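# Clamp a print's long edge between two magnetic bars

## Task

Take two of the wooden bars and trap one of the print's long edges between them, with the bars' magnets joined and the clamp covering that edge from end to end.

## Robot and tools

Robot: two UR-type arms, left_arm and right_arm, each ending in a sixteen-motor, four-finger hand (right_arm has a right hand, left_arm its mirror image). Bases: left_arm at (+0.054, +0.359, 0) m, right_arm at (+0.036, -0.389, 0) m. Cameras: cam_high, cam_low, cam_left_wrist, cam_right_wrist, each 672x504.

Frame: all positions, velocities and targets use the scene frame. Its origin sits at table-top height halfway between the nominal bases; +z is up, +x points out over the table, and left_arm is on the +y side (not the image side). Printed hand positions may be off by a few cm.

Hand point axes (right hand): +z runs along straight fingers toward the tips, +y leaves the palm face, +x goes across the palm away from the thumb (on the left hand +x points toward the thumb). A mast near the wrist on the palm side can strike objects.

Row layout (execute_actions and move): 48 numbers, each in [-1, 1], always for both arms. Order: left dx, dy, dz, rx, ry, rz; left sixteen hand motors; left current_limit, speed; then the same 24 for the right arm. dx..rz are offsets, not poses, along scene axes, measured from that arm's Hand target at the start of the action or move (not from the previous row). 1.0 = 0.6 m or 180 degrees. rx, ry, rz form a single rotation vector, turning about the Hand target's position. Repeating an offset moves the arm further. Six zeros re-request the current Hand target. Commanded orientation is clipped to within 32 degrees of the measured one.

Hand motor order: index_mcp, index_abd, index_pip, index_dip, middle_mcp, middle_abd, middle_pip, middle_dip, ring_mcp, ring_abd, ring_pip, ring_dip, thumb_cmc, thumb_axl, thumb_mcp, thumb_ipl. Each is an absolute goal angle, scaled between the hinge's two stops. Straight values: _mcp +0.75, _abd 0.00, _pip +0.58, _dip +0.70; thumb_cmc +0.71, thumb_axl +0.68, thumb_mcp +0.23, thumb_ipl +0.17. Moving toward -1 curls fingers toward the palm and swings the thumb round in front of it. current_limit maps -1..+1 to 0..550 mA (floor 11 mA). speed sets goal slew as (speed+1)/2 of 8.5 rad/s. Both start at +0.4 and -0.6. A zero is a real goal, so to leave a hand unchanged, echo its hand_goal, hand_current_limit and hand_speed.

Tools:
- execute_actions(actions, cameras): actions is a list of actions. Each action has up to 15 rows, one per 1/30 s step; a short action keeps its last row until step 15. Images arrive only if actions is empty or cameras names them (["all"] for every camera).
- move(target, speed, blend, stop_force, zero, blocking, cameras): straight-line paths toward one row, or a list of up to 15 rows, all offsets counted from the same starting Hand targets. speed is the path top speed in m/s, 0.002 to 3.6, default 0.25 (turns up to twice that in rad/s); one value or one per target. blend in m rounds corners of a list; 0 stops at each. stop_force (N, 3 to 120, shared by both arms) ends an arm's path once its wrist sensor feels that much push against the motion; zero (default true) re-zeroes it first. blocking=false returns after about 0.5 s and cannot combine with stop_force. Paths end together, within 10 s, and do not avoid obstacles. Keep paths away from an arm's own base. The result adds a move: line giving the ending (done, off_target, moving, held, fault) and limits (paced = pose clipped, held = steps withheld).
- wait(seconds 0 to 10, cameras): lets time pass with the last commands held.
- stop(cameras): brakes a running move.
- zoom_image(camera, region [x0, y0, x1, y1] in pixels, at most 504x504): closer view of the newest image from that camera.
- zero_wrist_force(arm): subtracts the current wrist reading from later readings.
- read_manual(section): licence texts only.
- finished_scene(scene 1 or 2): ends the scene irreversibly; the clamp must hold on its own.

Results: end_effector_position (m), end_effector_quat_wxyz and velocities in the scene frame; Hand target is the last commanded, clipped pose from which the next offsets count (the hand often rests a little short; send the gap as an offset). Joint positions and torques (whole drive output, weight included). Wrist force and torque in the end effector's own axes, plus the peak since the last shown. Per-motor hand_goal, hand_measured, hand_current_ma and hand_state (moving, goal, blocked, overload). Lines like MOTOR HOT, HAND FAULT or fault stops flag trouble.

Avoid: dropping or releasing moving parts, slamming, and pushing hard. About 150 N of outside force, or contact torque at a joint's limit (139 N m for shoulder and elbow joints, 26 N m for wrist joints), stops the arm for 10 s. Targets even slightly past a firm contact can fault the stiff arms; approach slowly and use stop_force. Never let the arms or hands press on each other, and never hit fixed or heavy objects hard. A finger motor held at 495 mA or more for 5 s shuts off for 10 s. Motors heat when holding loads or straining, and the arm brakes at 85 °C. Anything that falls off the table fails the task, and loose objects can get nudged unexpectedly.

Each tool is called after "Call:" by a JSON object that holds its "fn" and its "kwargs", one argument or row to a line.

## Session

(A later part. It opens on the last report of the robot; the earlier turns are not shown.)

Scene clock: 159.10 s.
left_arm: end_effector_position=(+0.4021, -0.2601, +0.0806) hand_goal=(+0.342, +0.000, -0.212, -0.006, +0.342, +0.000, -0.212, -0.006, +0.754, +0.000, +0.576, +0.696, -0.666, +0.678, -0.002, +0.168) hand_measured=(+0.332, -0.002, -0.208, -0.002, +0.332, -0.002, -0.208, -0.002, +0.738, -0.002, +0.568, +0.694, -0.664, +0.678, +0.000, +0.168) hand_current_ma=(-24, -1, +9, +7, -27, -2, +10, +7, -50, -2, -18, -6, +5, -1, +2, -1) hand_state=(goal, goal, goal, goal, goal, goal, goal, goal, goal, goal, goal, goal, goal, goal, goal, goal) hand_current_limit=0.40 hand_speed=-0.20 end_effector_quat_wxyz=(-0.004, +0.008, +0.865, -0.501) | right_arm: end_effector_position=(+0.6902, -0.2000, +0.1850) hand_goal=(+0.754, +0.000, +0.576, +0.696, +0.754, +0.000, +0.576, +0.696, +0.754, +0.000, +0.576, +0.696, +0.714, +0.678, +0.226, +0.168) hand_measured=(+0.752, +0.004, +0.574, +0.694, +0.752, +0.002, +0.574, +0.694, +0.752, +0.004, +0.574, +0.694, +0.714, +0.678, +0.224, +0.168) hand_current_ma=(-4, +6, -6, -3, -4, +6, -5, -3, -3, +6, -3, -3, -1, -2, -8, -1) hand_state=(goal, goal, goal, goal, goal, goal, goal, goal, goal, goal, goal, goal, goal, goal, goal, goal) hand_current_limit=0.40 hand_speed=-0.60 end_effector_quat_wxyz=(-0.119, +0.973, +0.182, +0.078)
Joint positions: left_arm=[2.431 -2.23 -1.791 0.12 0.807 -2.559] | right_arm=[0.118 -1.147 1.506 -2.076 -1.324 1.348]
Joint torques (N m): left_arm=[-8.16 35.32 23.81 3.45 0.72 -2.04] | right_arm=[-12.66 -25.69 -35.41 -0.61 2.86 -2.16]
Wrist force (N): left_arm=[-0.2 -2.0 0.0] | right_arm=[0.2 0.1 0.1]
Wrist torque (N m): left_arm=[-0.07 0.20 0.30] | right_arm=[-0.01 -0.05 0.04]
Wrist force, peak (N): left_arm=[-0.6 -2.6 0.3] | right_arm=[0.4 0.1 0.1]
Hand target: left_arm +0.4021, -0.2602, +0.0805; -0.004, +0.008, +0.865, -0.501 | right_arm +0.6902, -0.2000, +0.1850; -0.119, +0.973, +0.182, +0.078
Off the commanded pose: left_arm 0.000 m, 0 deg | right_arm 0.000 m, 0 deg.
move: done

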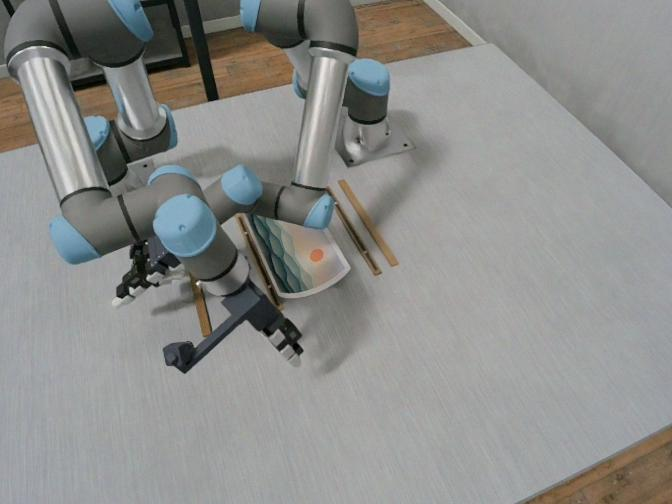

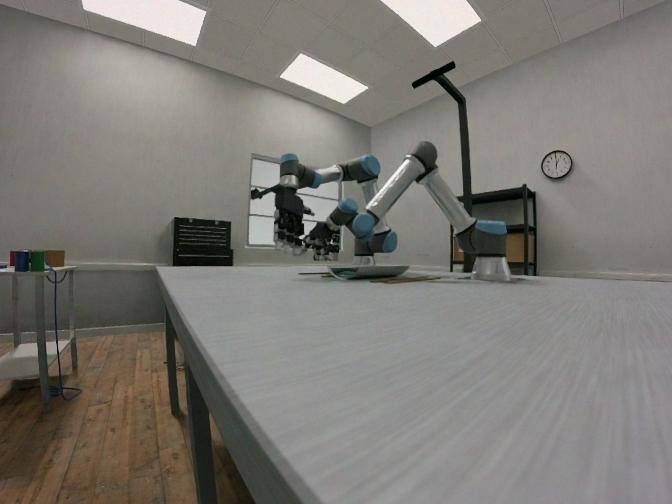

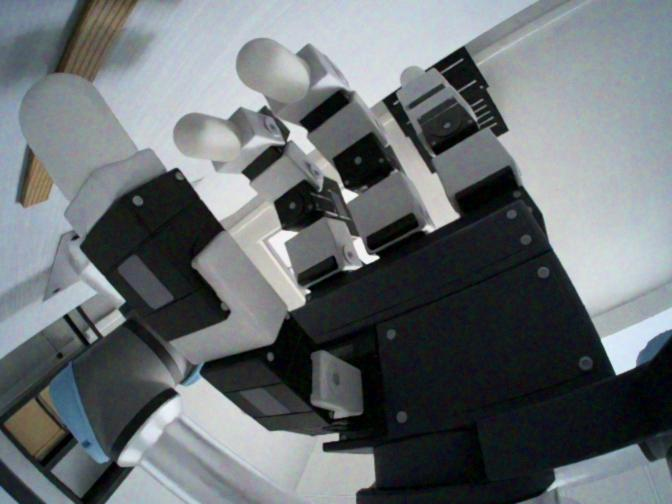

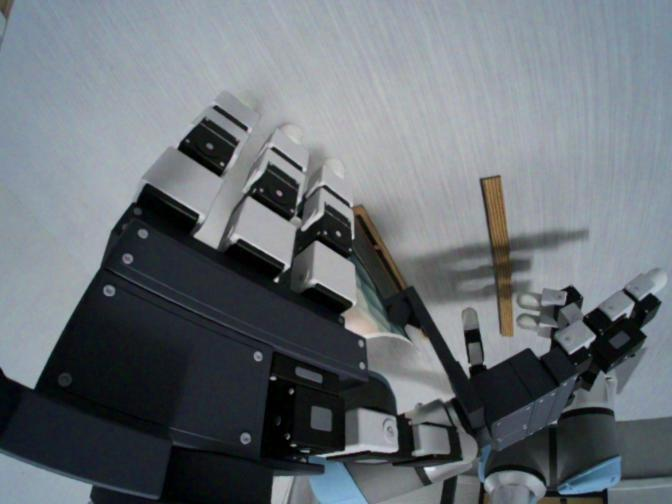

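Call:
{"fn": "move", "kwargs": {
  "target": [0.0098, -0.0177, -0.0508, 0, 0, -0.0056, 0.342, 0, -0.2117, -0.0058, 0.342, 0, -0.2117, -0.0058, 0.754, 0, 0.576, 0.696, -0.666, 0.678, -0.003, 0.168, 0.4, -0.2, 0, 0, 0, 0, 0, 0, 0.754, 0, 0.576, 0.696, 0.754, 0, 0.576, 0.696, 0.754, 0, 0.576, 0.696, 0.714, 0.678, 0.226, 0.168, 0.4, -0.6],
  "speed": 0.1,
  "cameras": ["cam_right_wrist", "cam_left_wrist"]
}}

Call:
{"fn": "zoom_image", "kwargs": {
  "camera": "cam_right_wrist",
  "region": [440, 200, 600, 360]
}}

Call:
{"fn": "zoom_image", "kwargs": {
  "camera": "cam_left_wrist",
  "region": [0, 0, 320, 240]
}}

Scene clock: 163.93 s.
left_arm: end_effector_position=(+0.4080, -0.2707, +0.0501) hand_goal=(+0.342, +0.000, -0.212, -0.006, +0.342, +0.000, -0.212, -0.006, +0.754, +0.000, +0.576, +0.696, -0.666, +0.678, -0.002, +0.168) hand_measured=(+0.332, -0.002, -0.208, -0.002, +0.332, -0.002, -0.208, -0.002, +0.738, -0.002, +0.568, +0.694, -0.664, +0.678, +0.000, +0.168) hand_current_ma=(-24, -1, +9, +7, -27, -2, +10, +7, -50, -2, -18, -6, +5, -1, +2, -1) hand_state=(goal, goal, goal, goal, goal, goal, goal, goal, goal, goal, goal, goal, goal, goal, goal, goal) hand_current_limit=0.40 hand_speed=-0.20 end_effector_quat_wxyz=(-0.008, +0.016, +0.865, -0.501) | right_arm: end_effector_position=(+0.6902, -0.2000, +0.1850) hand_goal=(+0.754, +0.000, +0.576, +0.696, +0.754, +0.000, +0.576, +0.696, +0.754, +0.000, +0.576, +0.696, +0.714, +0.678, +0.226, +0.168) hand_measured=(+0.752, +0.004, +0.574, +0.694, +0.752, +0.002, +0.574, +0.694, +0.752, +0.004, +0.574, +0.694, +0.714, +0.678, +0.224, +0.168) hand_current_ma=(-4, +6, -6, -3, -4, +6, -5, -3, -3, +6, -3, -3, -1, -2, -8, -1) hand_state=(goal, goal, goal, goal, goal, goal, goal, goal, goal, goal, goal, goal, goal, goal, goal, goal) hand_current_limit=0.40 hand_speed=-0.60 end_effector_quat_wxyz=(-0.119, +0.973, +0.182, +0.078)
Joint positions: left_arm=[2.425 -2.307 -1.75 0.148 0.798 -2.547] | right_arm=[0.118 -1.147 1.506 -2.076 -1.324 1.348]
Joint torques (N m): left_arm=[-9.72 35.85 23.75 3.57 -1.84 2.26] | right_arm=[-12.44 -27.02 -34.75 -0.5 2.74 -2.28]
Wrist force (N): left_arm=[0.2 -1.8 0.1] | right_arm=[0.1 0.0 0.0]
Wrist torque (N m): left_arm=[-0.05 0.17 0.18] | right_arm=[-0.01 -0.04 0.03]
Wrist force, peak (N): left_arm=[0.1 -2.5 -0.2] | right_arm=[0.2 0.1 0.4]
Hand target: left_arm +0.4080, -0.2708, +0.0501; -0.008, +0.016, +0.865, -0.501 | right_arm +0.6902, -0.2000, +0.1850; -0.119, +0.973, +0.182, +0.078
Off the commanded pose: left_arm 0.000 m, 0 deg | right_arm 0.000 m, 0 deg.
move: done
Images, in order (width x height): cam_left_wrist 672x504, cam_right_wrist 672x504.

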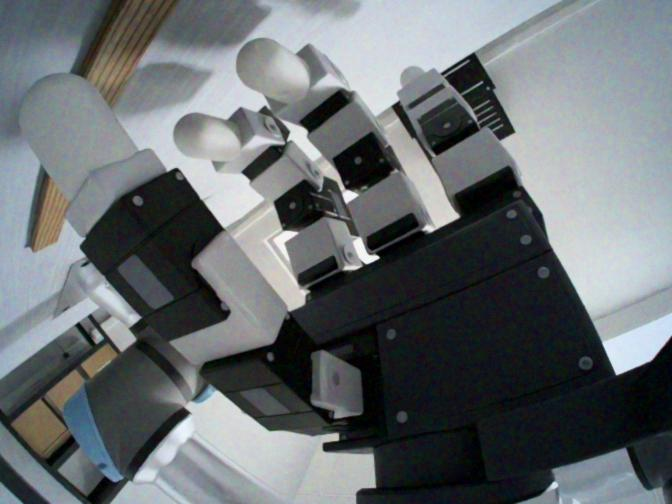

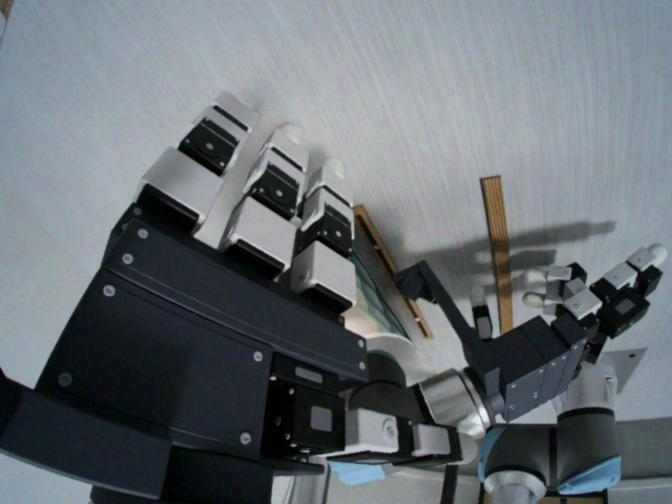

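Scaled by 3.150 from the camera's 672x504 image, which has a finer 960x720 frame.

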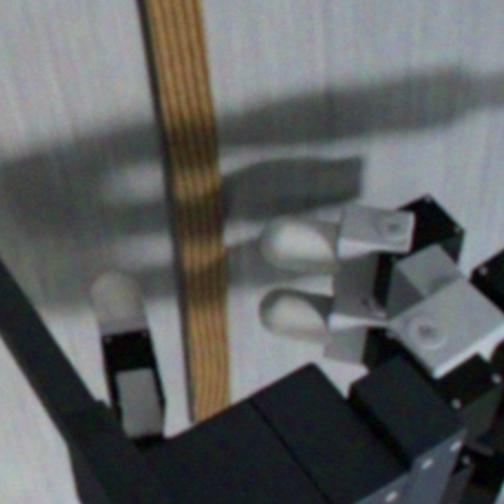

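Scaled by 1.575 from the camera's 672x504 image, which has a finer 960x720 frame.

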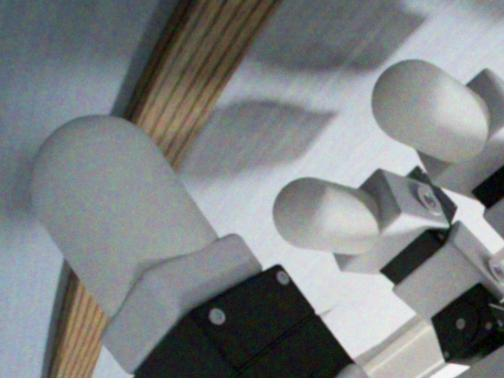

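Call:
{"fn": "move", "kwargs": {
  "target": [0, 0, -0.0385, 0, 0, 0, 0.342, 0, -0.2117, -0.0058, 0.342, 0, -0.2117, -0.0058, 0.754, 0, 0.576, 0.696, -0.666, 0.678, -0.003, 0.168, 0.4, -0.2, 0, 0, 0, 0, 0, 0, 0.754, 0, 0.576, 0.696, 0.754, 0, 0.576, 0.696, 0.754, 0, 0.576, 0.696, 0.714, 0.678, 0.226, 0.168, 0.4, -0.6],
  "speed": 0.03,
  "stop_force": 3,
  "cameras": ["cam_right_wrist", "cam_left_wrist"]
}}

Call:
{"fn": "zoom_image", "kwargs": {
  "camera": "cam_right_wrist",
  "region": [440, 200, 600, 360]
}}

Call:
{"fn": "zoom_image", "kwargs": {
  "camera": "cam_left_wrist",
  "region": [0, 0, 320, 240]
}}

Scene clock: 166.50 s.
left_arm: end_effector_position=(+0.4080, -0.2708, +0.0270) hand_goal=(+0.342, +0.000, -0.212, -0.006, +0.342, +0.000, -0.212, -0.006, +0.754, +0.000, +0.576, +0.696, -0.666, +0.678, -0.002, +0.168) hand_measured=(+0.332, -0.002, -0.208, -0.002, +0.332, -0.002, -0.208, -0.002, +0.738, -0.002, +0.568, +0.694, -0.664, +0.678, +0.000, +0.168) hand_current_ma=(-24, -1, +9, +7, -27, -2, +10, +7, -50, -2, -18, -6, +5, -1, +2, -1) hand_state=(goal, goal, goal, goal, goal, goal, goal, goal, goal, goal, goal, goal, goal, goal, goal, goal) hand_current_limit=0.40 hand_speed=-0.20 end_effector_quat_wxyz=(-0.008, +0.016, +0.865, -0.501) | right_arm: end_effector_position=(+0.6902, -0.2000, +0.1850) hand_goal=(+0.754, +0.000, +0.576, +0.696, +0.754, +0.000, +0.576, +0.696, +0.754, +0.000, +0.576, +0.696, +0.714, +0.678, +0.226, +0.168) hand_measured=(+0.752, +0.004, +0.574, +0.694, +0.752, +0.002, +0.574, +0.694, +0.752, +0.004, +0.574, +0.694, +0.714, +0.678, +0.224, +0.168) hand_current_ma=(-4, +6, -6, -3, -4, +6, -5, -3, -3, +6, -3, -3, -1, -2, -8, -1) hand_state=(goal, goal, goal, goal, goal, goal, goal, goal, goal, goal, goal, goal, goal, goal, goal, goal) hand_current_limit=0.40 hand_speed=-0.60 end_effector_quat_wxyz=(-0.119, +0.973, +0.182, +0.078)
Joint positions: left_arm=[2.425 -2.352 -1.749 0.192 0.798 -2.547] | right_arm=[0.118 -1.147 1.506 -2.076 -1.324 1.348]
Joint torques (N m): left_arm=[-6.84 38.73 23.17 3.67 -1.63 -0.8] | right_arm=[-11.85 -26.24 -34.9 -0.59 2.87 -1.93]
Wrist force (N): left_arm=[0.2 -1.8 0.3] | right_arm=[0.1 0.2 0.2]
Wrist torque (N m): left_arm=[-0.09 0.17 0.17] | right_arm=[0.00 -0.04 0.03]
Wrist force, peak (N): left_arm=[-0.2 -2.2 0.1] | right_arm=[0.3 0.2 0.3]
Hand target: left_arm +0.4080, -0.2708, +0.0270; -0.008, +0.016, +0.865, -0.501 | right_arm +0.6902, -0.2000, +0.1850; -0.119, +0.973, +0.182, +0.078
Off the commanded pose: left_arm 0.000 m, 0 deg | right_arm 0.000 m, 0 deg.
move: done
Images, in order (width x height): cam_left_wrist 672x504, cam_right_wrist 672x504.

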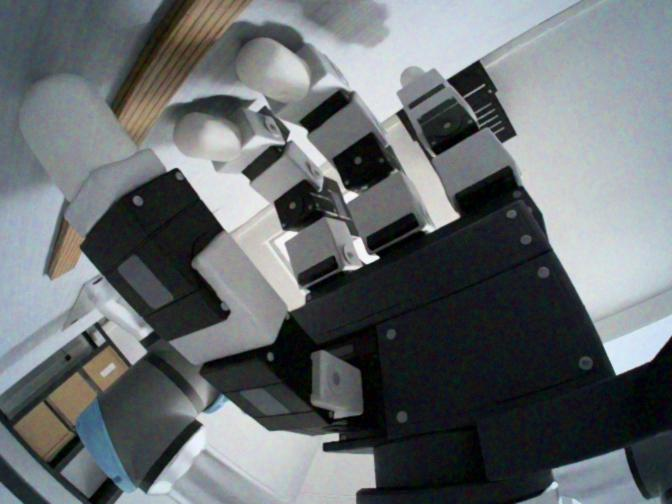

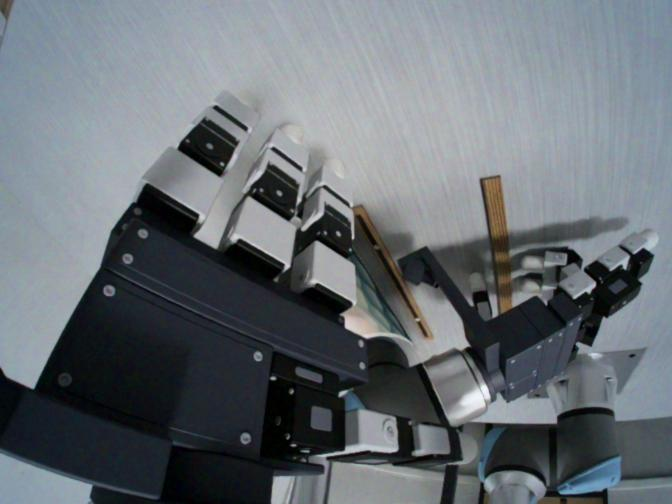

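Scaled by 3.150 from the camera's 672x504 image, which has a finer 960x720 frame.

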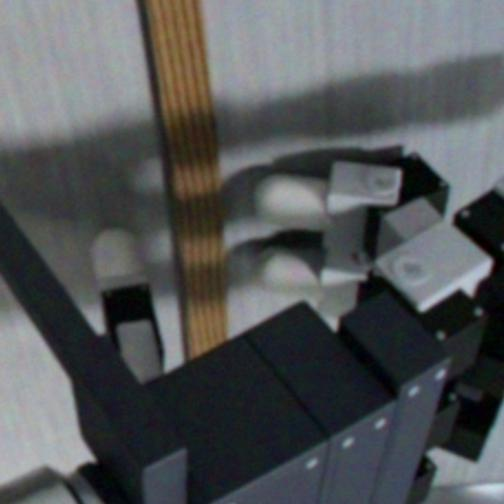

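Scaled by 1.575 from the camera's 672x504 image, which has a finer 960x720 frame.

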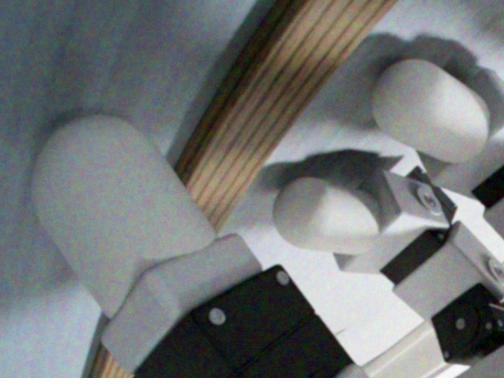

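Call:
{"fn": "move", "kwargs": {
  "target": [
    [0, 0, 0, 0, 0, 0, 0.1918, 0, -0.2555, 0.1884, 0.1918, 0, -0.2555, 0.1884, 0.754, 0, 0.576, 0.696, -0.666, 0.678, -0.1067, 0.168, 0.4, -0.85, 0, 0, 0, 0, 0, 0, 0.754, 0, 0.576, 0.696, 0.754, 0, 0.576, 0.696, 0.754, 0, 0.576, 0.696, 0.714, 0.678, 0.226, 0.168, 0.4, -0.6]
  ],
  "speed": 0.03,
  "cameras": ["cam_right_wrist", "cam_left_wrist"]
}}

Call:
{"fn": "zoom_image", "kwargs": {
  "camera": "cam_right_wrist",
  "region": [440, 200, 600, 360]
}}

Call:
{"fn": "zoom_image", "kwargs": {
  "camera": "cam_left_wrist",
  "region": [0, 0, 320, 240]
}}

Scene clock: 168.33 s.
left_arm: end_effector_position=(+0.4080, -0.2708, +0.0270) hand_goal=(+0.192, +0.000, -0.256, +0.188, +0.192, +0.000, -0.256, +0.188, +0.754, +0.000, +0.576, +0.696, -0.666, +0.678, -0.106, +0.168) hand_measured=(+0.192, -0.002, -0.254, +0.184, +0.192, -0.002, -0.250, +0.186, +0.738, -0.002, +0.568, +0.694, -0.664, +0.678, -0.104, +0.168) hand_current_ma=(+0, -1, +5, -9, +1, -2, +14, -4, -50, -2, -18, -6, +5, -1, +5, -1) hand_state=(goal, goal, goal, goal, goal, goal, goal, goal, goal, goal, goal, goal, goal, goal, goal, goal) hand_current_limit=0.40 hand_speed=-0.85 end_effector_quat_wxyz=(-0.008, +0.016, +0.865, -0.501) | right_arm: end_effector_position=(+0.6902, -0.2000, +0.1850) hand_goal=(+0.754, +0.000, +0.576, +0.696, +0.754, +0.000, +0.576, +0.696, +0.754, +0.000, +0.576, +0.696, +0.714, +0.678, +0.226, +0.168) hand_measured=(+0.752, +0.004, +0.574, +0.694, +0.752, +0.002, +0.574, +0.694, +0.752, +0.004, +0.574, +0.694, +0.714, +0.678, +0.224, +0.168) hand_current_ma=(-4, +6, -6, -3, -4, +6, -5, -3, -3, +6, -3, -3, -1, -2, -8, -1) hand_state=(goal, goal, goal, goal, goal, goal, goal, goal, goal, goal, goal, goal, goal, goal, goal, goal) hand_current_limit=0.40 hand_speed=-0.60 end_effector_quat_wxyz=(-0.119, +0.973, +0.182, +0.078)
Joint positions: left_arm=[2.425 -2.352 -1.749 0.192 0.798 -2.547] | right_arm=[0.118 -1.147 1.506 -2.076 -1.324 1.348]
Joint torques (N m): left_arm=[-6.93 37.89 21.38 3.51 -0.67 -0.57] | right_arm=[-12.53 -25.95 -34.35 -0.83 2.94 -2.05]
Wrist force (N): left_arm=[0.3 -2.0 0.5] | right_arm=[0.1 0.0 0.1]
Wrist torque (N m): left_arm=[-0.08 0.17 0.17] | right_arm=[-0.02 -0.03 0.02]
Wrist force, peak (N): left_arm=[0.2 -2.3 0.2] | right_arm=[0.3 0.2 0.1]
Hand target: left_arm +0.4080, -0.2708, +0.0270; -0.008, +0.016, +0.865, -0.501 | right_arm +0.6902, -0.2000, +0.1850; -0.119, +0.973, +0.182, +0.078
Off the commanded pose: left_arm 0.000 m, 0 deg | right_arm 0.000 m, 0 deg.
move: done
Images, in order (width x height): cam_left_wrist 672x504, cam_right_wrist 672x504.

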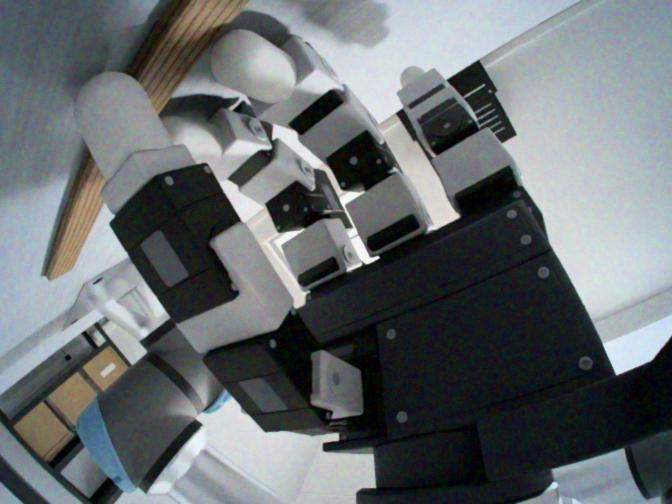

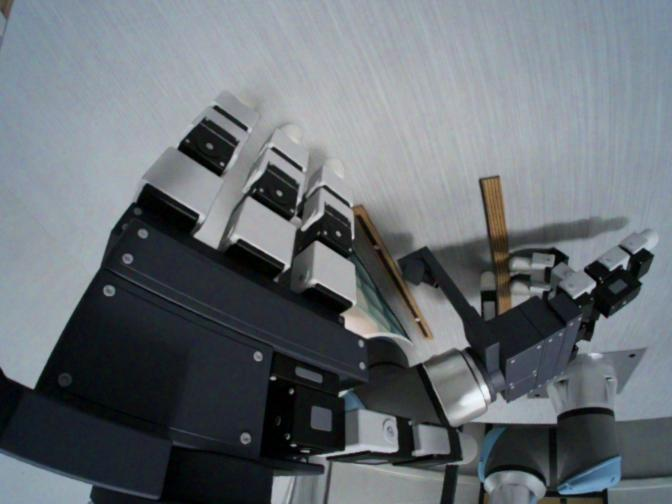

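Scaled by 3.150 from the camera's 672x504 image, which has a finer 960x720 frame.

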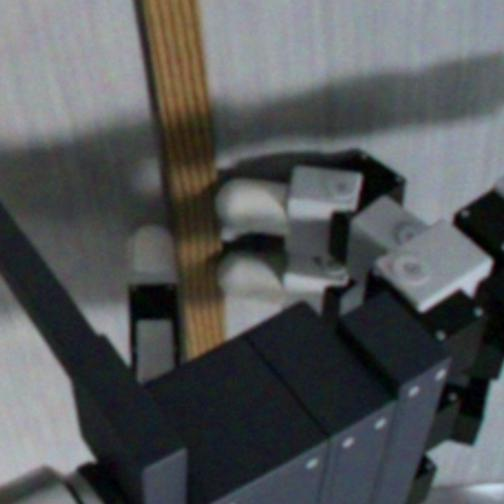

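Scaled by 1.575 from the camera's 672x504 image, which has a finer 960x720 frame.

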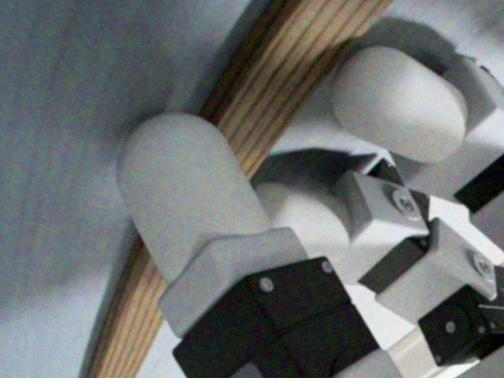

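Call:
{"fn": "move", "kwargs": {
  "target": [
    [0, 0, 0, 0, 0, 0, 0.165, 0, -0.2555, 0.16, 0.165, 0, -0.2555, 0.16, 0.754, 0, 0.576, 0.696, -0.666, 0.678, -0.2247, 0.1, 0.4, -0.85, 0, 0, 0, 0, 0, 0, 0.754, 0, 0.576, 0.696, 0.754, 0, 0.576, 0.696, 0.754, 0, 0.576, 0.696, 0.714, 0.678, 0.226, 0.168, 0.4, -0.6]
  ],
  "speed": 0.03,
  "cameras": ["cam_right_wrist", "cam_left_wrist"]
}}

Call:
{"fn": "zoom_image", "kwargs": {
  "camera": "cam_right_wrist",
  "region": [440, 200, 600, 360]
}}

Call:
{"fn": "zoom_image", "kwargs": {
  "camera": "cam_left_wrist",
  "region": [0, 0, 320, 240]
}}

Scene clock: 169.53 s.
left_arm: end_effector_position=(+0.4080, -0.2708, +0.0270) hand_goal=(+0.166, +0.000, -0.256, +0.160, +0.166, +0.000, -0.256, +0.160, +0.754, +0.000, +0.576, +0.696, -0.666, +0.678, -0.224, +0.100) hand_measured=(+0.168, -0.002, -0.260, +0.156, +0.168, -0.002, -0.258, +0.158, +0.738, -0.002, +0.568, +0.694, -0.664, +0.678, -0.192, +0.118) hand_current_ma=(+3, -1, -6, -6, +3, -2, -3, -3, -50, -2, -18, -6, +2, -1, +136, +74) hand_state=(goal, goal, goal, goal, goal, goal, goal, goal, goal, goal, goal, goal, goal, goal, blocked, goal) hand_current_limit=0.40 hand_speed=-0.85 end_effector_quat_wxyz=(-0.008, +0.016, +0.865, -0.501) | right_arm: end_effector_position=(+0.6902, -0.2000, +0.1850) hand_goal=(+0.754, +0.000, +0.576, +0.696, +0.754, +0.000, +0.576, +0.696, +0.754, +0.000, +0.576, +0.696, +0.714, +0.678, +0.226, +0.168) hand_measured=(+0.752, +0.004, +0.574, +0.694, +0.752, +0.002, +0.574, +0.694, +0.752, +0.004, +0.574, +0.694, +0.714, +0.678, +0.224, +0.168) hand_current_ma=(-4, +6, -6, -3, -4, +6, -5, -3, -3, +6, -3, -3, -1, -2, -8, -1) hand_state=(goal, goal, goal, goal, goal, goal, goal, goal, goal, goal, goal, goal, goal, goal, goal, goal) hand_current_limit=0.40 hand_speed=-0.60 end_effector_quat_wxyz=(-0.119, +0.973, +0.182, +0.078)
Joint positions: left_arm=[2.425 -2.352 -1.749 0.192 0.798 -2.547] | right_arm=[0.118 -1.147 1.506 -2.076 -1.324 1.348]
Joint torques (N m): left_arm=[-7.12 38.15 20.81 2.93 -0.31 -0.5] | right_arm=[-12.04 -25.75 -34 -0.6 2.95 -1.89]
Wrist force (N): left_arm=[0.2 -4.0 -1.3] | right_arm=[0.3 0.0 0.2]
Wrist torque (N m): left_arm=[-0.21 0.18 0.20] | right_arm=[-0.02 -0.05 0.04]
Wrist force, peak (N): left_arm=[0.2 -5.6 -2.9] | right_arm=[0.4 0.0 0.1]
Hand target: left_arm +0.4080, -0.2708, +0.0270; -0.008, +0.016, +0.865, -0.501 | right_arm +0.6902, -0.2000, +0.1850; -0.119, +0.973, +0.182, +0.078
Off the commanded pose: left_arm 0.000 m, 0 deg | right_arm 0.000 m, 0 deg.
move: done
Images, in order (width x height): cam_left_wrist 672x504, cam_right_wrist 672x504.

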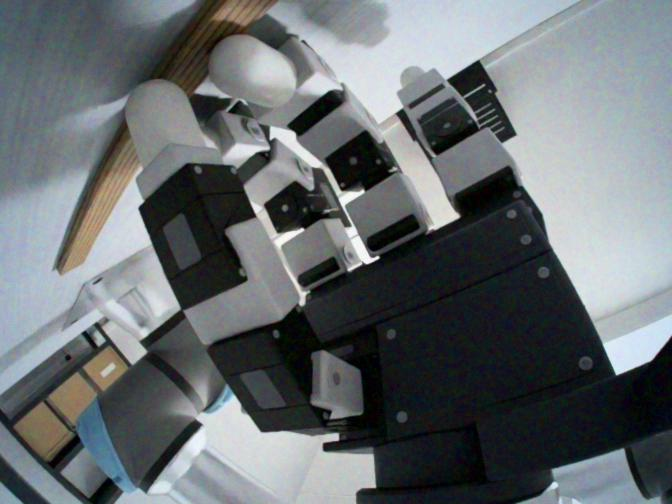

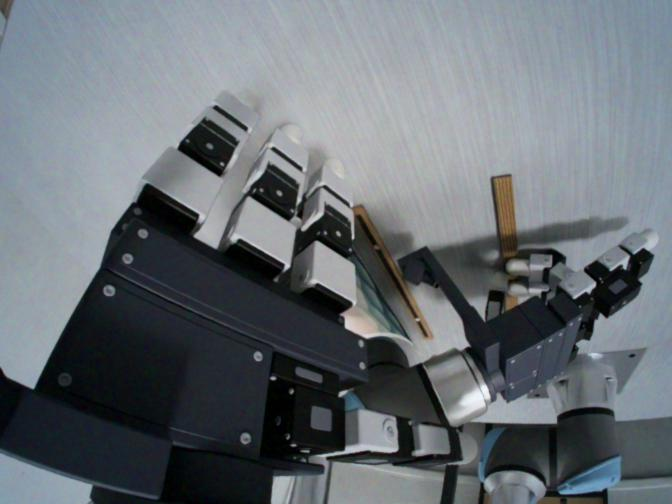

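Scaled by 3.150 from the camera's 672x504 image, which has a finer 960x720 frame.

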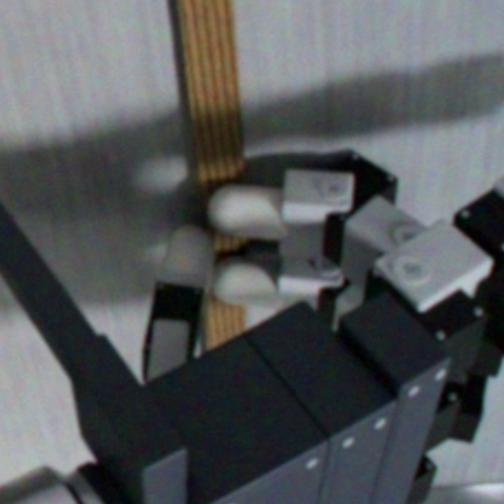

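Scaled by 1.575 from the camera's 672x504 image, which has a finer 960x720 frame.

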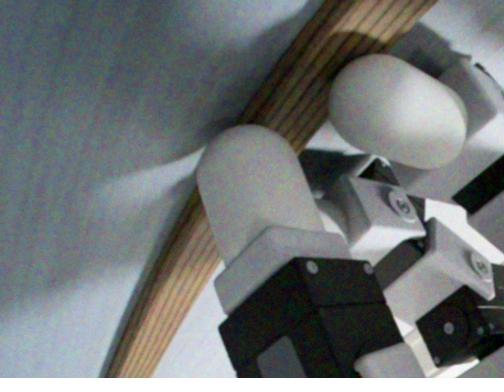

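Call:
{"fn": "move", "kwargs": {
  "target": [
    [0, 0, 0, 0, 0, 0, 0.4986, 0, -0.2555, 0.2435, 0.4986, 0, -0.2555, 0.2435, 0.754, 0, 0.576, 0.696, -0.666, 0.678, -0.0, 0.168, 0.4, -0.7, 0, 0, 0, 0, 0, 0, 0.754, 0, 0.576, 0.696, 0.754, 0, 0.576, 0.696, 0.754, 0, 0.576, 0.696, 0.714, 0.678, 0.226, 0.168, 0.4, -0.6],
    [0, 0.0097, 0.0717, -0.0278, 0, 0, 0.4986, 0, -0.4058, 0.2435, 0.4986, 0, -0.4058, 0.2435, 0.754, 0, 0.576, 0.696, -0.666, 0.678, -0.091, 0.168, 0.4, -0.7, 0, 0, 0, 0, 0, 0, 0.754, 0, 0.576, 0.696, 0.754, 0, 0.576, 0.696, 0.754, 0, 0.576, 0.696, 0.714, 0.678, 0.226, 0.168, 0.4, -0.6]
  ],
  "speed": 0.1,
  "cameras": ["cam_right_wrist", "cam_left_wrist"]
}}

Call:
{"fn": "zoom_image", "kwargs": {
  "camera": "cam_right_wrist",
  "region": [440, 170, 600, 330]
}}

Call:
{"fn": "zoom_image", "kwargs": {
  "camera": "cam_left_wrist",
  "region": [0, 0, 320, 240]
}}

Scene clock: 177.37 s.
left_arm: end_effector_position=(+0.4080, -0.2650, +0.0700) hand_goal=(+0.498, +0.000, -0.406, +0.244, +0.498, +0.000, -0.406, +0.244, +0.754, +0.000, +0.576, +0.696, -0.666, +0.678, -0.090, +0.168) hand_measured=(+0.484, -0.002, -0.402, +0.242, +0.484, -0.002, -0.400, +0.242, +0.738, -0.002, +0.568, +0.694, -0.664, +0.678, -0.088, +0.166) hand_current_ma=(-37, -1, +9, -5, -42, -2, +11, -4, -50, -2, -18, -6, +2, -1, +6, -5) hand_state=(goal, goal, goal, goal, goal, goal, goal, goal, goal, goal, goal, goal, goal, goal, goal, goal) hand_current_limit=0.40 hand_speed=-0.70 end_effector_quat_wxyz=(-0.008, +0.016, +0.842, -0.539) | right_arm: end_effector_position=(+0.6902, -0.2000, +0.1850) hand_goal=(+0.754, +0.000, +0.576, +0.696, +0.754, +0.000, +0.576, +0.696, +0.754, +0.000, +0.576, +0.696, +0.714, +0.678, +0.226, +0.168) hand_measured=(+0.752, +0.004, +0.574, +0.694, +0.752, +0.002, +0.574, +0.694, +0.752, +0.004, +0.574, +0.694, +0.714, +0.678, +0.224, +0.168) hand_current_ma=(-4, +6, -6, -3, -4, +6, -5, -3, -3, +6, -3, -3, -1, -2, -8, -1) hand_state=(goal, goal, goal, goal, goal, goal, goal, goal, goal, goal, goal, goal, goal, goal, goal, goal) hand_current_limit=0.40 hand_speed=-0.60 end_effector_quat_wxyz=(-0.119, +0.973, +0.182, +0.078)
Joint positions: left_arm=[2.455 -2.293 -1.784 0.254 0.73 -2.594] | right_arm=[0.118 -1.147 1.506 -2.076 -1.324 1.348]
Joint torques (N m): left_arm=[8.53 51.4 5.76 3.82 -1.92 -2.01] | right_arm=[-12.58 -25.67 -34.65 -1.03 2.44 -1.94]
Wrist force (N): left_arm=[-0.2 -2.0 0.1] | right_arm=[0.1 0.0 0.2]
Wrist torque (N m): left_arm=[-0.11 0.20 0.27] | right_arm=[-0.03 -0.04 0.03]
Wrist force, peak (N): left_arm=[0.0 -7.4 -4.7] | right_arm=[0.4 0.0 0.3]
Hand target: left_arm +0.4080, -0.2650, +0.0700; -0.008, +0.016, +0.842, -0.539 | right_arm +0.6902, -0.2000, +0.1850; -0.119, +0.973, +0.182, +0.078
Off the commanded pose: left_arm 0.000 m, 0 deg | right_arm 0.000 m, 0 deg.
move: done
Images, in order (width x height): cam_left_wrist 672x504, cam_right_wrist 672x504.

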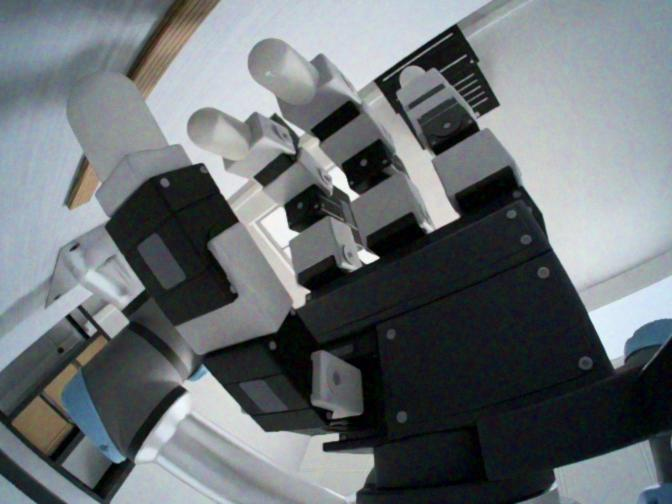

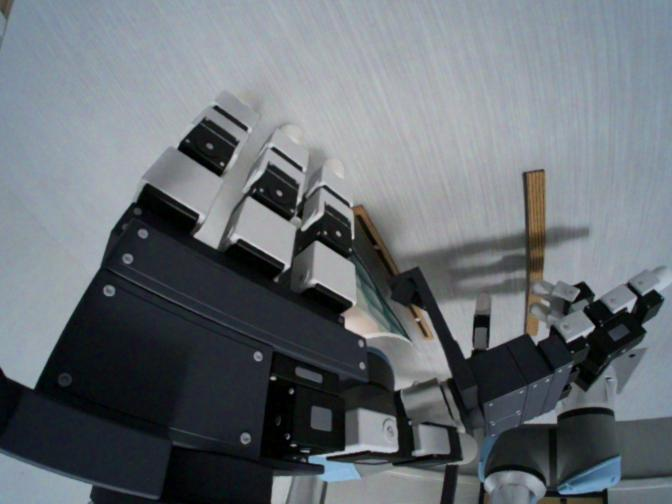

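Scaled by 3.150 from the camera's 672x504 image, which has a finer 960x720 frame.

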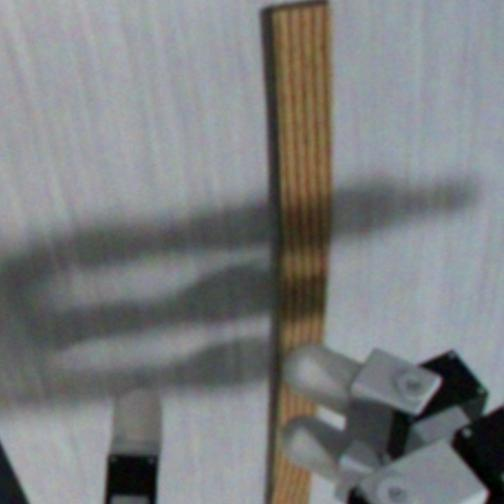

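Scaled by 1.575 from the camera's 672x504 image, which has a finer 960x720 frame.

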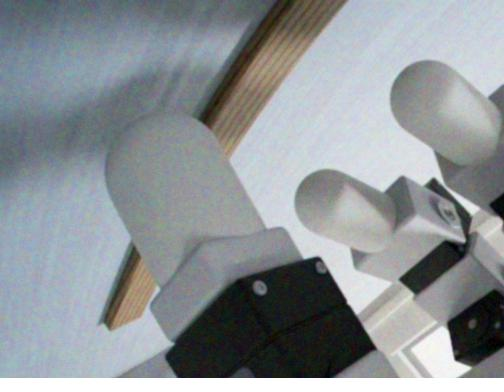

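Call:
{"fn": "move", "kwargs": {
  "target": [
    [-0.0033, -0.0533, -0.0417, 0, 0, -0.0078, 0.4986, 0, -0.4058, 0.2435, 0.4986, 0, -0.4058, 0.2435, 0.754, 0, 0.576, 0.696, -0.666, 0.678, -0.091, 0.168, 0.4, -0.7, 0, 0, 0, 0, 0, 0, 0.754, 0, 0.576, 0.696, 0.754, 0, 0.576, 0.696, 0.754, 0, 0.576, 0.696, 0.714, 0.678, 0.226, 0.168, 0.4, -0.6]
  ],
  "speed": 0.1,
  "cameras": ["cam_right_wrist", "cam_left_wrist"]
}}

Call:
{"fn": "zoom_image", "kwargs": {
  "camera": "cam_right_wrist",
  "region": [440, 170, 600, 330]
}}

Call:
{"fn": "zoom_image", "kwargs": {
  "camera": "cam_left_wrist",
  "region": [0, 0, 320, 240]
}}

Scene clock: 179.60 s.
left_arm: end_effector_position=(+0.4060, -0.2969, +0.0450) hand_goal=(+0.498, +0.000, -0.406, +0.244, +0.498, +0.000, -0.406, +0.244, +0.754, +0.000, +0.576, +0.696, -0.666, +0.678, -0.090, +0.168) hand_measured=(+0.484, -0.002, -0.402, +0.242, +0.484, -0.002, -0.402, +0.242, +0.738, -0.002, +0.568, +0.694, -0.664, +0.678, -0.088, +0.166) hand_current_ma=(-37, -1, +9, -4, -42, -2, +10, -4, -50, -2, -18, -6, +2, -1, +6, -5) hand_state=(goal, goal, goal, goal, goal, goal, goal, goal, goal, goal, goal, goal, goal, goal, goal, goal) hand_current_limit=0.40 hand_speed=-0.70 end_effector_quat_wxyz=(-0.014, +0.026, +0.842, -0.539) | right_arm: end_effector_position=(+0.6902, -0.2000, +0.1850) hand_goal=(+0.754, +0.000, +0.576, +0.696, +0.754, +0.000, +0.576, +0.696, +0.754, +0.000, +0.576, +0.696, +0.714, +0.678, +0.226, +0.168) hand_measured=(+0.752, +0.004, +0.574, +0.694, +0.752, +0.002, +0.574, +0.694, +0.752, +0.004, +0.574, +0.694, +0.714, +0.678, +0.224, +0.168) hand_current_ma=(-4, +6, -6, -3, -4, +6, -5, -3, -3, +6, -3, -3, -1, -2, -8, -1) hand_state=(goal, goal, goal, goal, goal, goal, goal, goal, goal, goal, goal, goal, goal, goal, goal, goal) hand_current_limit=0.40 hand_speed=-0.60 end_effector_quat_wxyz=(-0.119, +0.973, +0.182, +0.078)
Joint positions: left_arm=[2.413 -2.382 -1.691 0.263 0.743 -2.61] | right_arm=[0.118 -1.147 1.506 -2.076 -1.324 1.348]
Joint torques (N m): left_arm=[-10.14 40.37 22 0.63 0.6 -2.33] | right_arm=[-12.22 -26.11 -34.26 -0.71 2.57 -1.65]
Wrist force (N): left_arm=[0.6 -2.0 0.0] | right_arm=[0.1 0.2 0.1]
Wrist torque (N m): left_arm=[-0.11 0.09 0.33] | right_arm=[0.01 -0.03 0.02]
Wrist force, peak (N): left_arm=[0.0 -2.2 -0.7] | right_arm=[0.3 0.0 0.4]
Hand target: left_arm +0.4060, -0.2969, +0.0450; -0.014, +0.026, +0.842, -0.539 | right_arm +0.6902, -0.2000, +0.1850; -0.119, +0.973, +0.182, +0.078
Off the commanded pose: left_arm 0.000 m, 0 deg | right_arm 0.000 m, 0 deg.
move: done
Images, in order (width x height): cam_left_wrist 672x504, cam_right_wrist 672x504.

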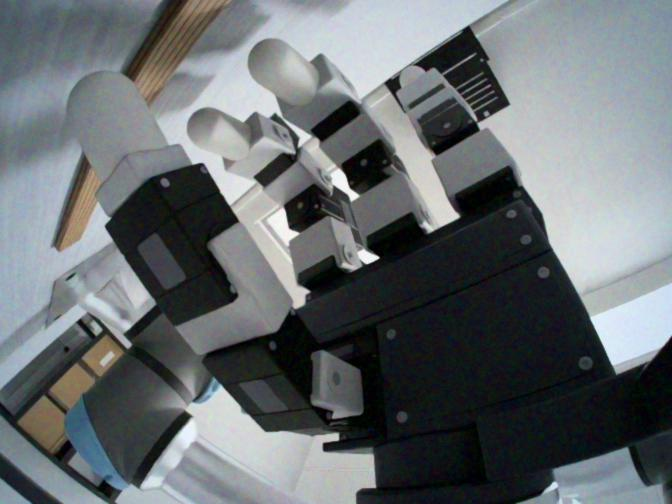

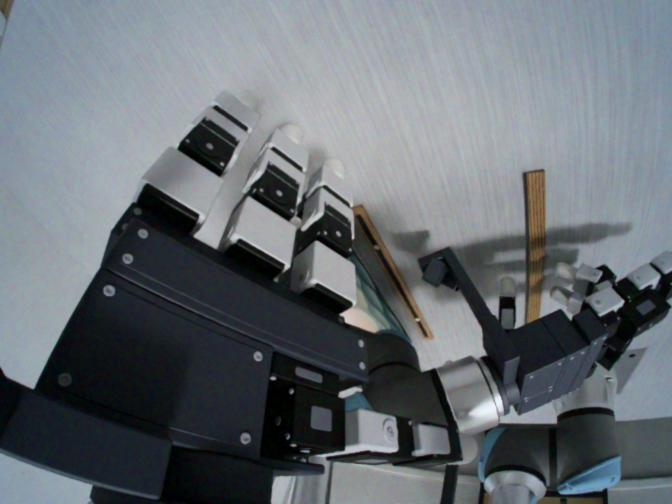

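Scaled by 3.150 from the camera's 672x504 image, which has a finer 960x720 frame.

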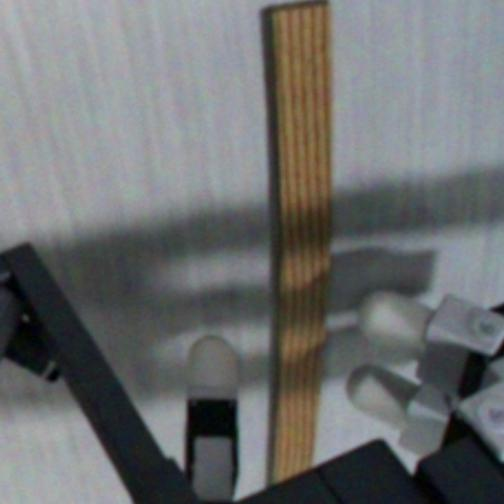

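Scaled by 1.575 from the camera's 672x504 image, which has a finer 960x720 frame.

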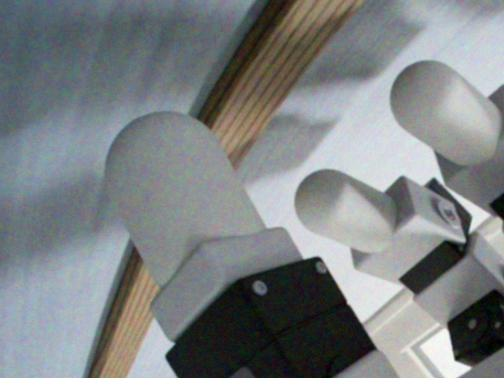

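Call:
{"fn": "move", "kwargs": {
  "target": [
    [0, -0.0033, -0.02, 0, 0, 0, 0.4986, 0, -0.4058, 0.2435, 0.4986, 0, -0.4058, 0.2435, 0.754, 0, 0.576, 0.696, -0.666, 0.678, -0.091, 0.168, 0.4, -0.7, 0, 0, 0, 0, 0, 0, 0.754, 0, 0.576, 0.696, 0.754, 0, 0.576, 0.696, 0.754, 0, 0.576, 0.696, 0.714, 0.678, 0.226, 0.168, 0.4, -0.6],
    [0, -0.0033, -0.021, 0, 0, 0, 0.363, 0, -0.3474, 0.2435, 0.363, 0, -0.3474, 0.2435, 0.754, 0, 0.576, 0.696, -0.666, 0.678, -0.174, 0.168, 0.4, -0.7, 0, 0, 0, 0, 0, 0, 0.754, 0, 0.576, 0.696, 0.754, 0, 0.576, 0.696, 0.754, 0, 0.576, 0.696, 0.714, 0.678, 0.226, 0.168, 0.4, -0.6]
  ],
  "speed": 0.1
}}

Call:
{"fn": "move", "kwargs": {
  "target": [0, 0, -0.015, 0, 0, 0, 0.363, 0, -0.3474, 0.2435, 0.363, 0, -0.3474, 0.2435, 0.754, 0, 0.576, 0.696, -0.666, 0.678, -0.174, 0.168, 0.4, -0.7, 0, 0, 0, 0, 0, 0, 0.754, 0, 0.576, 0.696, 0.754, 0, 0.576, 0.696, 0.754, 0, 0.576, 0.696, 0.714, 0.678, 0.226, 0.168, 0.4, -0.6],
  "speed": 0.01,
  "stop_force": 3,
  "cameras": ["cam_right_wrist", "cam_left_wrist"]
}}

Call:
{"fn": "zoom_image", "kwargs": {
  "camera": "cam_right_wrist",
  "region": [440, 170, 600, 330]
}}

Call:
{"fn": "zoom_image", "kwargs": {
  "camera": "cam_left_wrist",
  "region": [0, 0, 320, 240]
}}

Scene clock: 182.90 s.
left_arm: end_effector_position=(+0.4060, -0.2989, +0.0324) hand_goal=(+0.364, +0.000, -0.348, +0.244, +0.364, +0.000, -0.348, +0.244, +0.754, +0.000, +0.576, +0.696, -0.666, +0.678, -0.174, +0.168) hand_measured=(+0.362, -0.002, -0.350, +0.242, +0.362, -0.002, -0.350, +0.242, +0.738, -0.002, +0.568, +0.694, -0.664, +0.678, -0.170, +0.166) hand_current_ma=(-4, -1, -3, -4, -4, -2, -4, -4, -50, -2, -18, -6, +2, -1, +9, -5) hand_state=(goal, goal, goal, goal, goal, goal, goal, goal, goal, goal, goal, goal, goal, goal, goal, goal) hand_current_limit=0.40 hand_speed=-0.70 end_effector_quat_wxyz=(-0.014, +0.026, +0.842, -0.539) | right_arm: end_effector_position=(+0.6902, -0.2000, +0.1850) hand_goal=(+0.754, +0.000, +0.576, +0.696, +0.754, +0.000, +0.576, +0.696, +0.754, +0.000, +0.576, +0.696, +0.714, +0.678, +0.226, +0.168) hand_measured=(+0.752, +0.004, +0.574, +0.694, +0.752, +0.002, +0.574, +0.694, +0.752, +0.004, +0.574, +0.694, +0.714, +0.678, +0.224, +0.168) hand_current_ma=(-4, +6, -6, -3, -4, +6, -5, -3, -3, +6, -3, -3, -1, -2, -8, -1) hand_state=(goal, goal, goal, goal, goal, goal, goal, goal, goal, goal, goal, goal, goal, goal, goal, goal) hand_current_limit=0.40 hand_speed=-0.60 end_effector_quat_wxyz=(-0.119, +0.973, +0.182, +0.078)
Joint positions: left_arm=[2.411 -2.409 -1.683 0.284 0.745 -2.612] | right_arm=[0.118 -1.147 1.506 -2.076 -1.324 1.348]
Joint torques (N m): left_arm=[-8.11 39.75 21.59 3.81 0.41 -2.29] | right_arm=[-11.81 -26.37 -35.02 -0.86 2.44 -1.89]
Wrist force (N): left_arm=[0.2 -2.1 0.2] | right_arm=[0.1 0.0 0.1]
Wrist torque (N m): left_arm=[-0.16 0.17 0.29] | right_arm=[-0.02 -0.03 0.02]
Wrist force, peak (N): left_arm=[0.1 -2.3 0.0] | right_arm=[0.3 0.1 0.5]
Hand target: left_arm +0.4060, -0.2989, +0.0324; -0.014, +0.026, +0.842, -0.539 | right_arm +0.6902, -0.2000, +0.1850; -0.119, +0.973, +0.182, +0.078
Off the commanded pose: left_arm 0.000 m, 0 deg | right_arm 0.000 m, 0 deg.
move: done

Scene clock: 184.43 s.
left_arm: end_effector_position=(+0.4060, -0.2989, +0.0277) hand_goal=(+0.364, +0.000, -0.348, +0.244, +0.364, +0.000, -0.348, +0.244, +0.754, +0.000, +0.576, +0.696, -0.666, +0.678, -0.174, +0.168) hand_measured=(+0.364, -0.002, -0.354, +0.238, +0.362, -0.002, -0.350, +0.242, +0.738, -0.002, +0.568, +0.694, -0.664, +0.678, -0.170, +0.166) hand_current_ma=(+1, -1, -12, -12, -4, -2, -6, -6, -50, -2, -18, -6, +2, -1, +9, -4) hand_state=(goal, goal, goal, goal, goal, goal, goal, goal, goal, goal, goal, goal, goal, goal, goal, goal) hand_current_limit=0.40 hand_speed=-0.70 end_effector_quat_wxyz=(-0.014, +0.026, +0.842, -0.539) | right_arm: end_effector_position=(+0.6902, -0.2000, +0.1850) hand_goal=(+0.754, +0.000, +0.576, +0.696, +0.754, +0.000, +0.576, +0.696, +0.754, +0.000, +0.576, +0.696, +0.714, +0.678, +0.226, +0.168) hand_measured=(+0.752, +0.004, +0.574, +0.694, +0.752, +0.002, +0.574, +0.694, +0.752, +0.004, +0.574, +0.694, +0.714, +0.678, +0.224, +0.168) hand_current_ma=(-4, +6, -6, -3, -4, +6, -5, -3, -3, +6, -3, -3, -1, -2, -8, -1) hand_state=(goal, goal, goal, goal, goal, goal, goal, goal, goal, goal, goal, goal, goal, goal, goal, goal) hand_current_limit=0.40 hand_speed=-0.60 end_effector_quat_wxyz=(-0.119, +0.973, +0.182, +0.078)
Joint positions: left_arm=[2.411 -2.418 -1.682 0.292 0.745 -2.612] | right_arm=[0.118 -1.147 1.506 -2.076 -1.324 1.348]
Joint torques (N m): left_arm=[-6.87 53.56 5.8 0.77 0.36 -1.34] | right_arm=[-12.98 -26.43 -34.78 -0.82 2.28 -1.69]
Wrist force (N): left_arm=[0.1 -3.5 -0.4] | right_arm=[0.1 -0.1 0.1]
Wrist torque (N m): left_arm=[-0.16 0.17 0.27] | right_arm=[-0.03 -0.03 0.02]
Wrist force, peak (N): left_arm=[0.9 -9.0 -2.3] | right_arm=[0.4 0.2 0.1]
Hand target: left_arm +0.4060, -0.2989, +0.0277; -0.014, +0.026, +0.842, -0.539 (not the last commanded pose) | right_arm +0.6902, -0.2000, +0.1850; -0.119, +0.973, +0.182, +0.078
Off the commanded pose: left_arm 0.004 m, 0 deg | right_arm 0.000 m, 0 deg.
move: contact (left_arm)
Images, in order (width x height): cam_left_wrist 672x504, cam_right_wrist 672x504.

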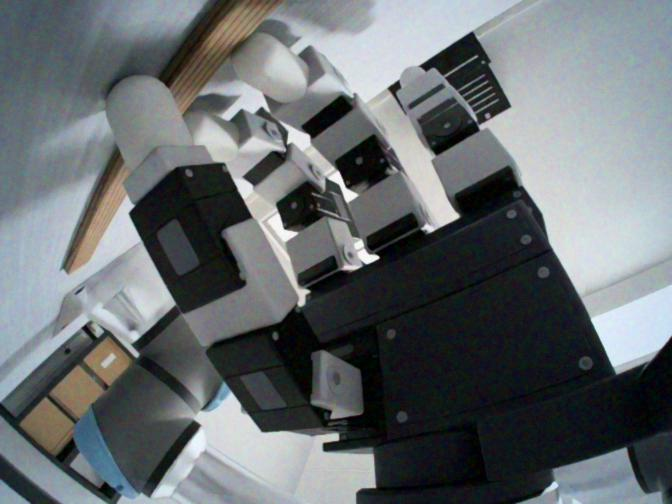

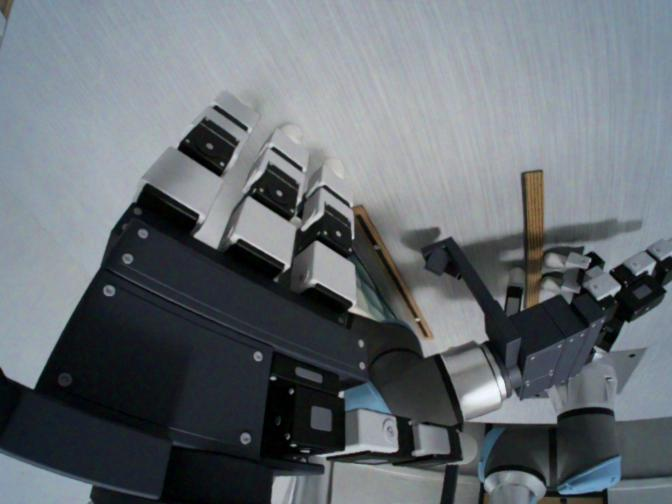

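Scaled by 3.150 from the camera's 672x504 image, which has a finer 960x720 frame.

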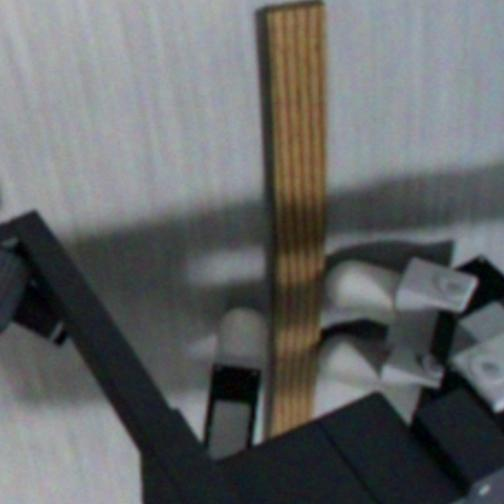

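Scaled by 1.575 from the camera's 672x504 image, which has a finer 960x720 frame.

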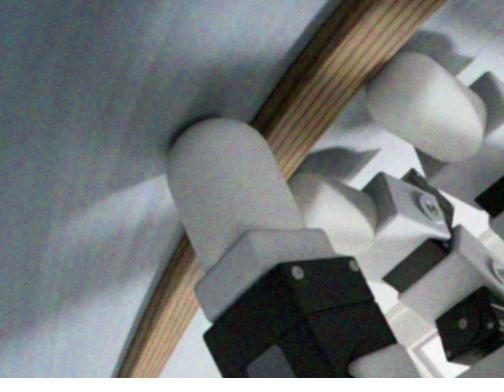

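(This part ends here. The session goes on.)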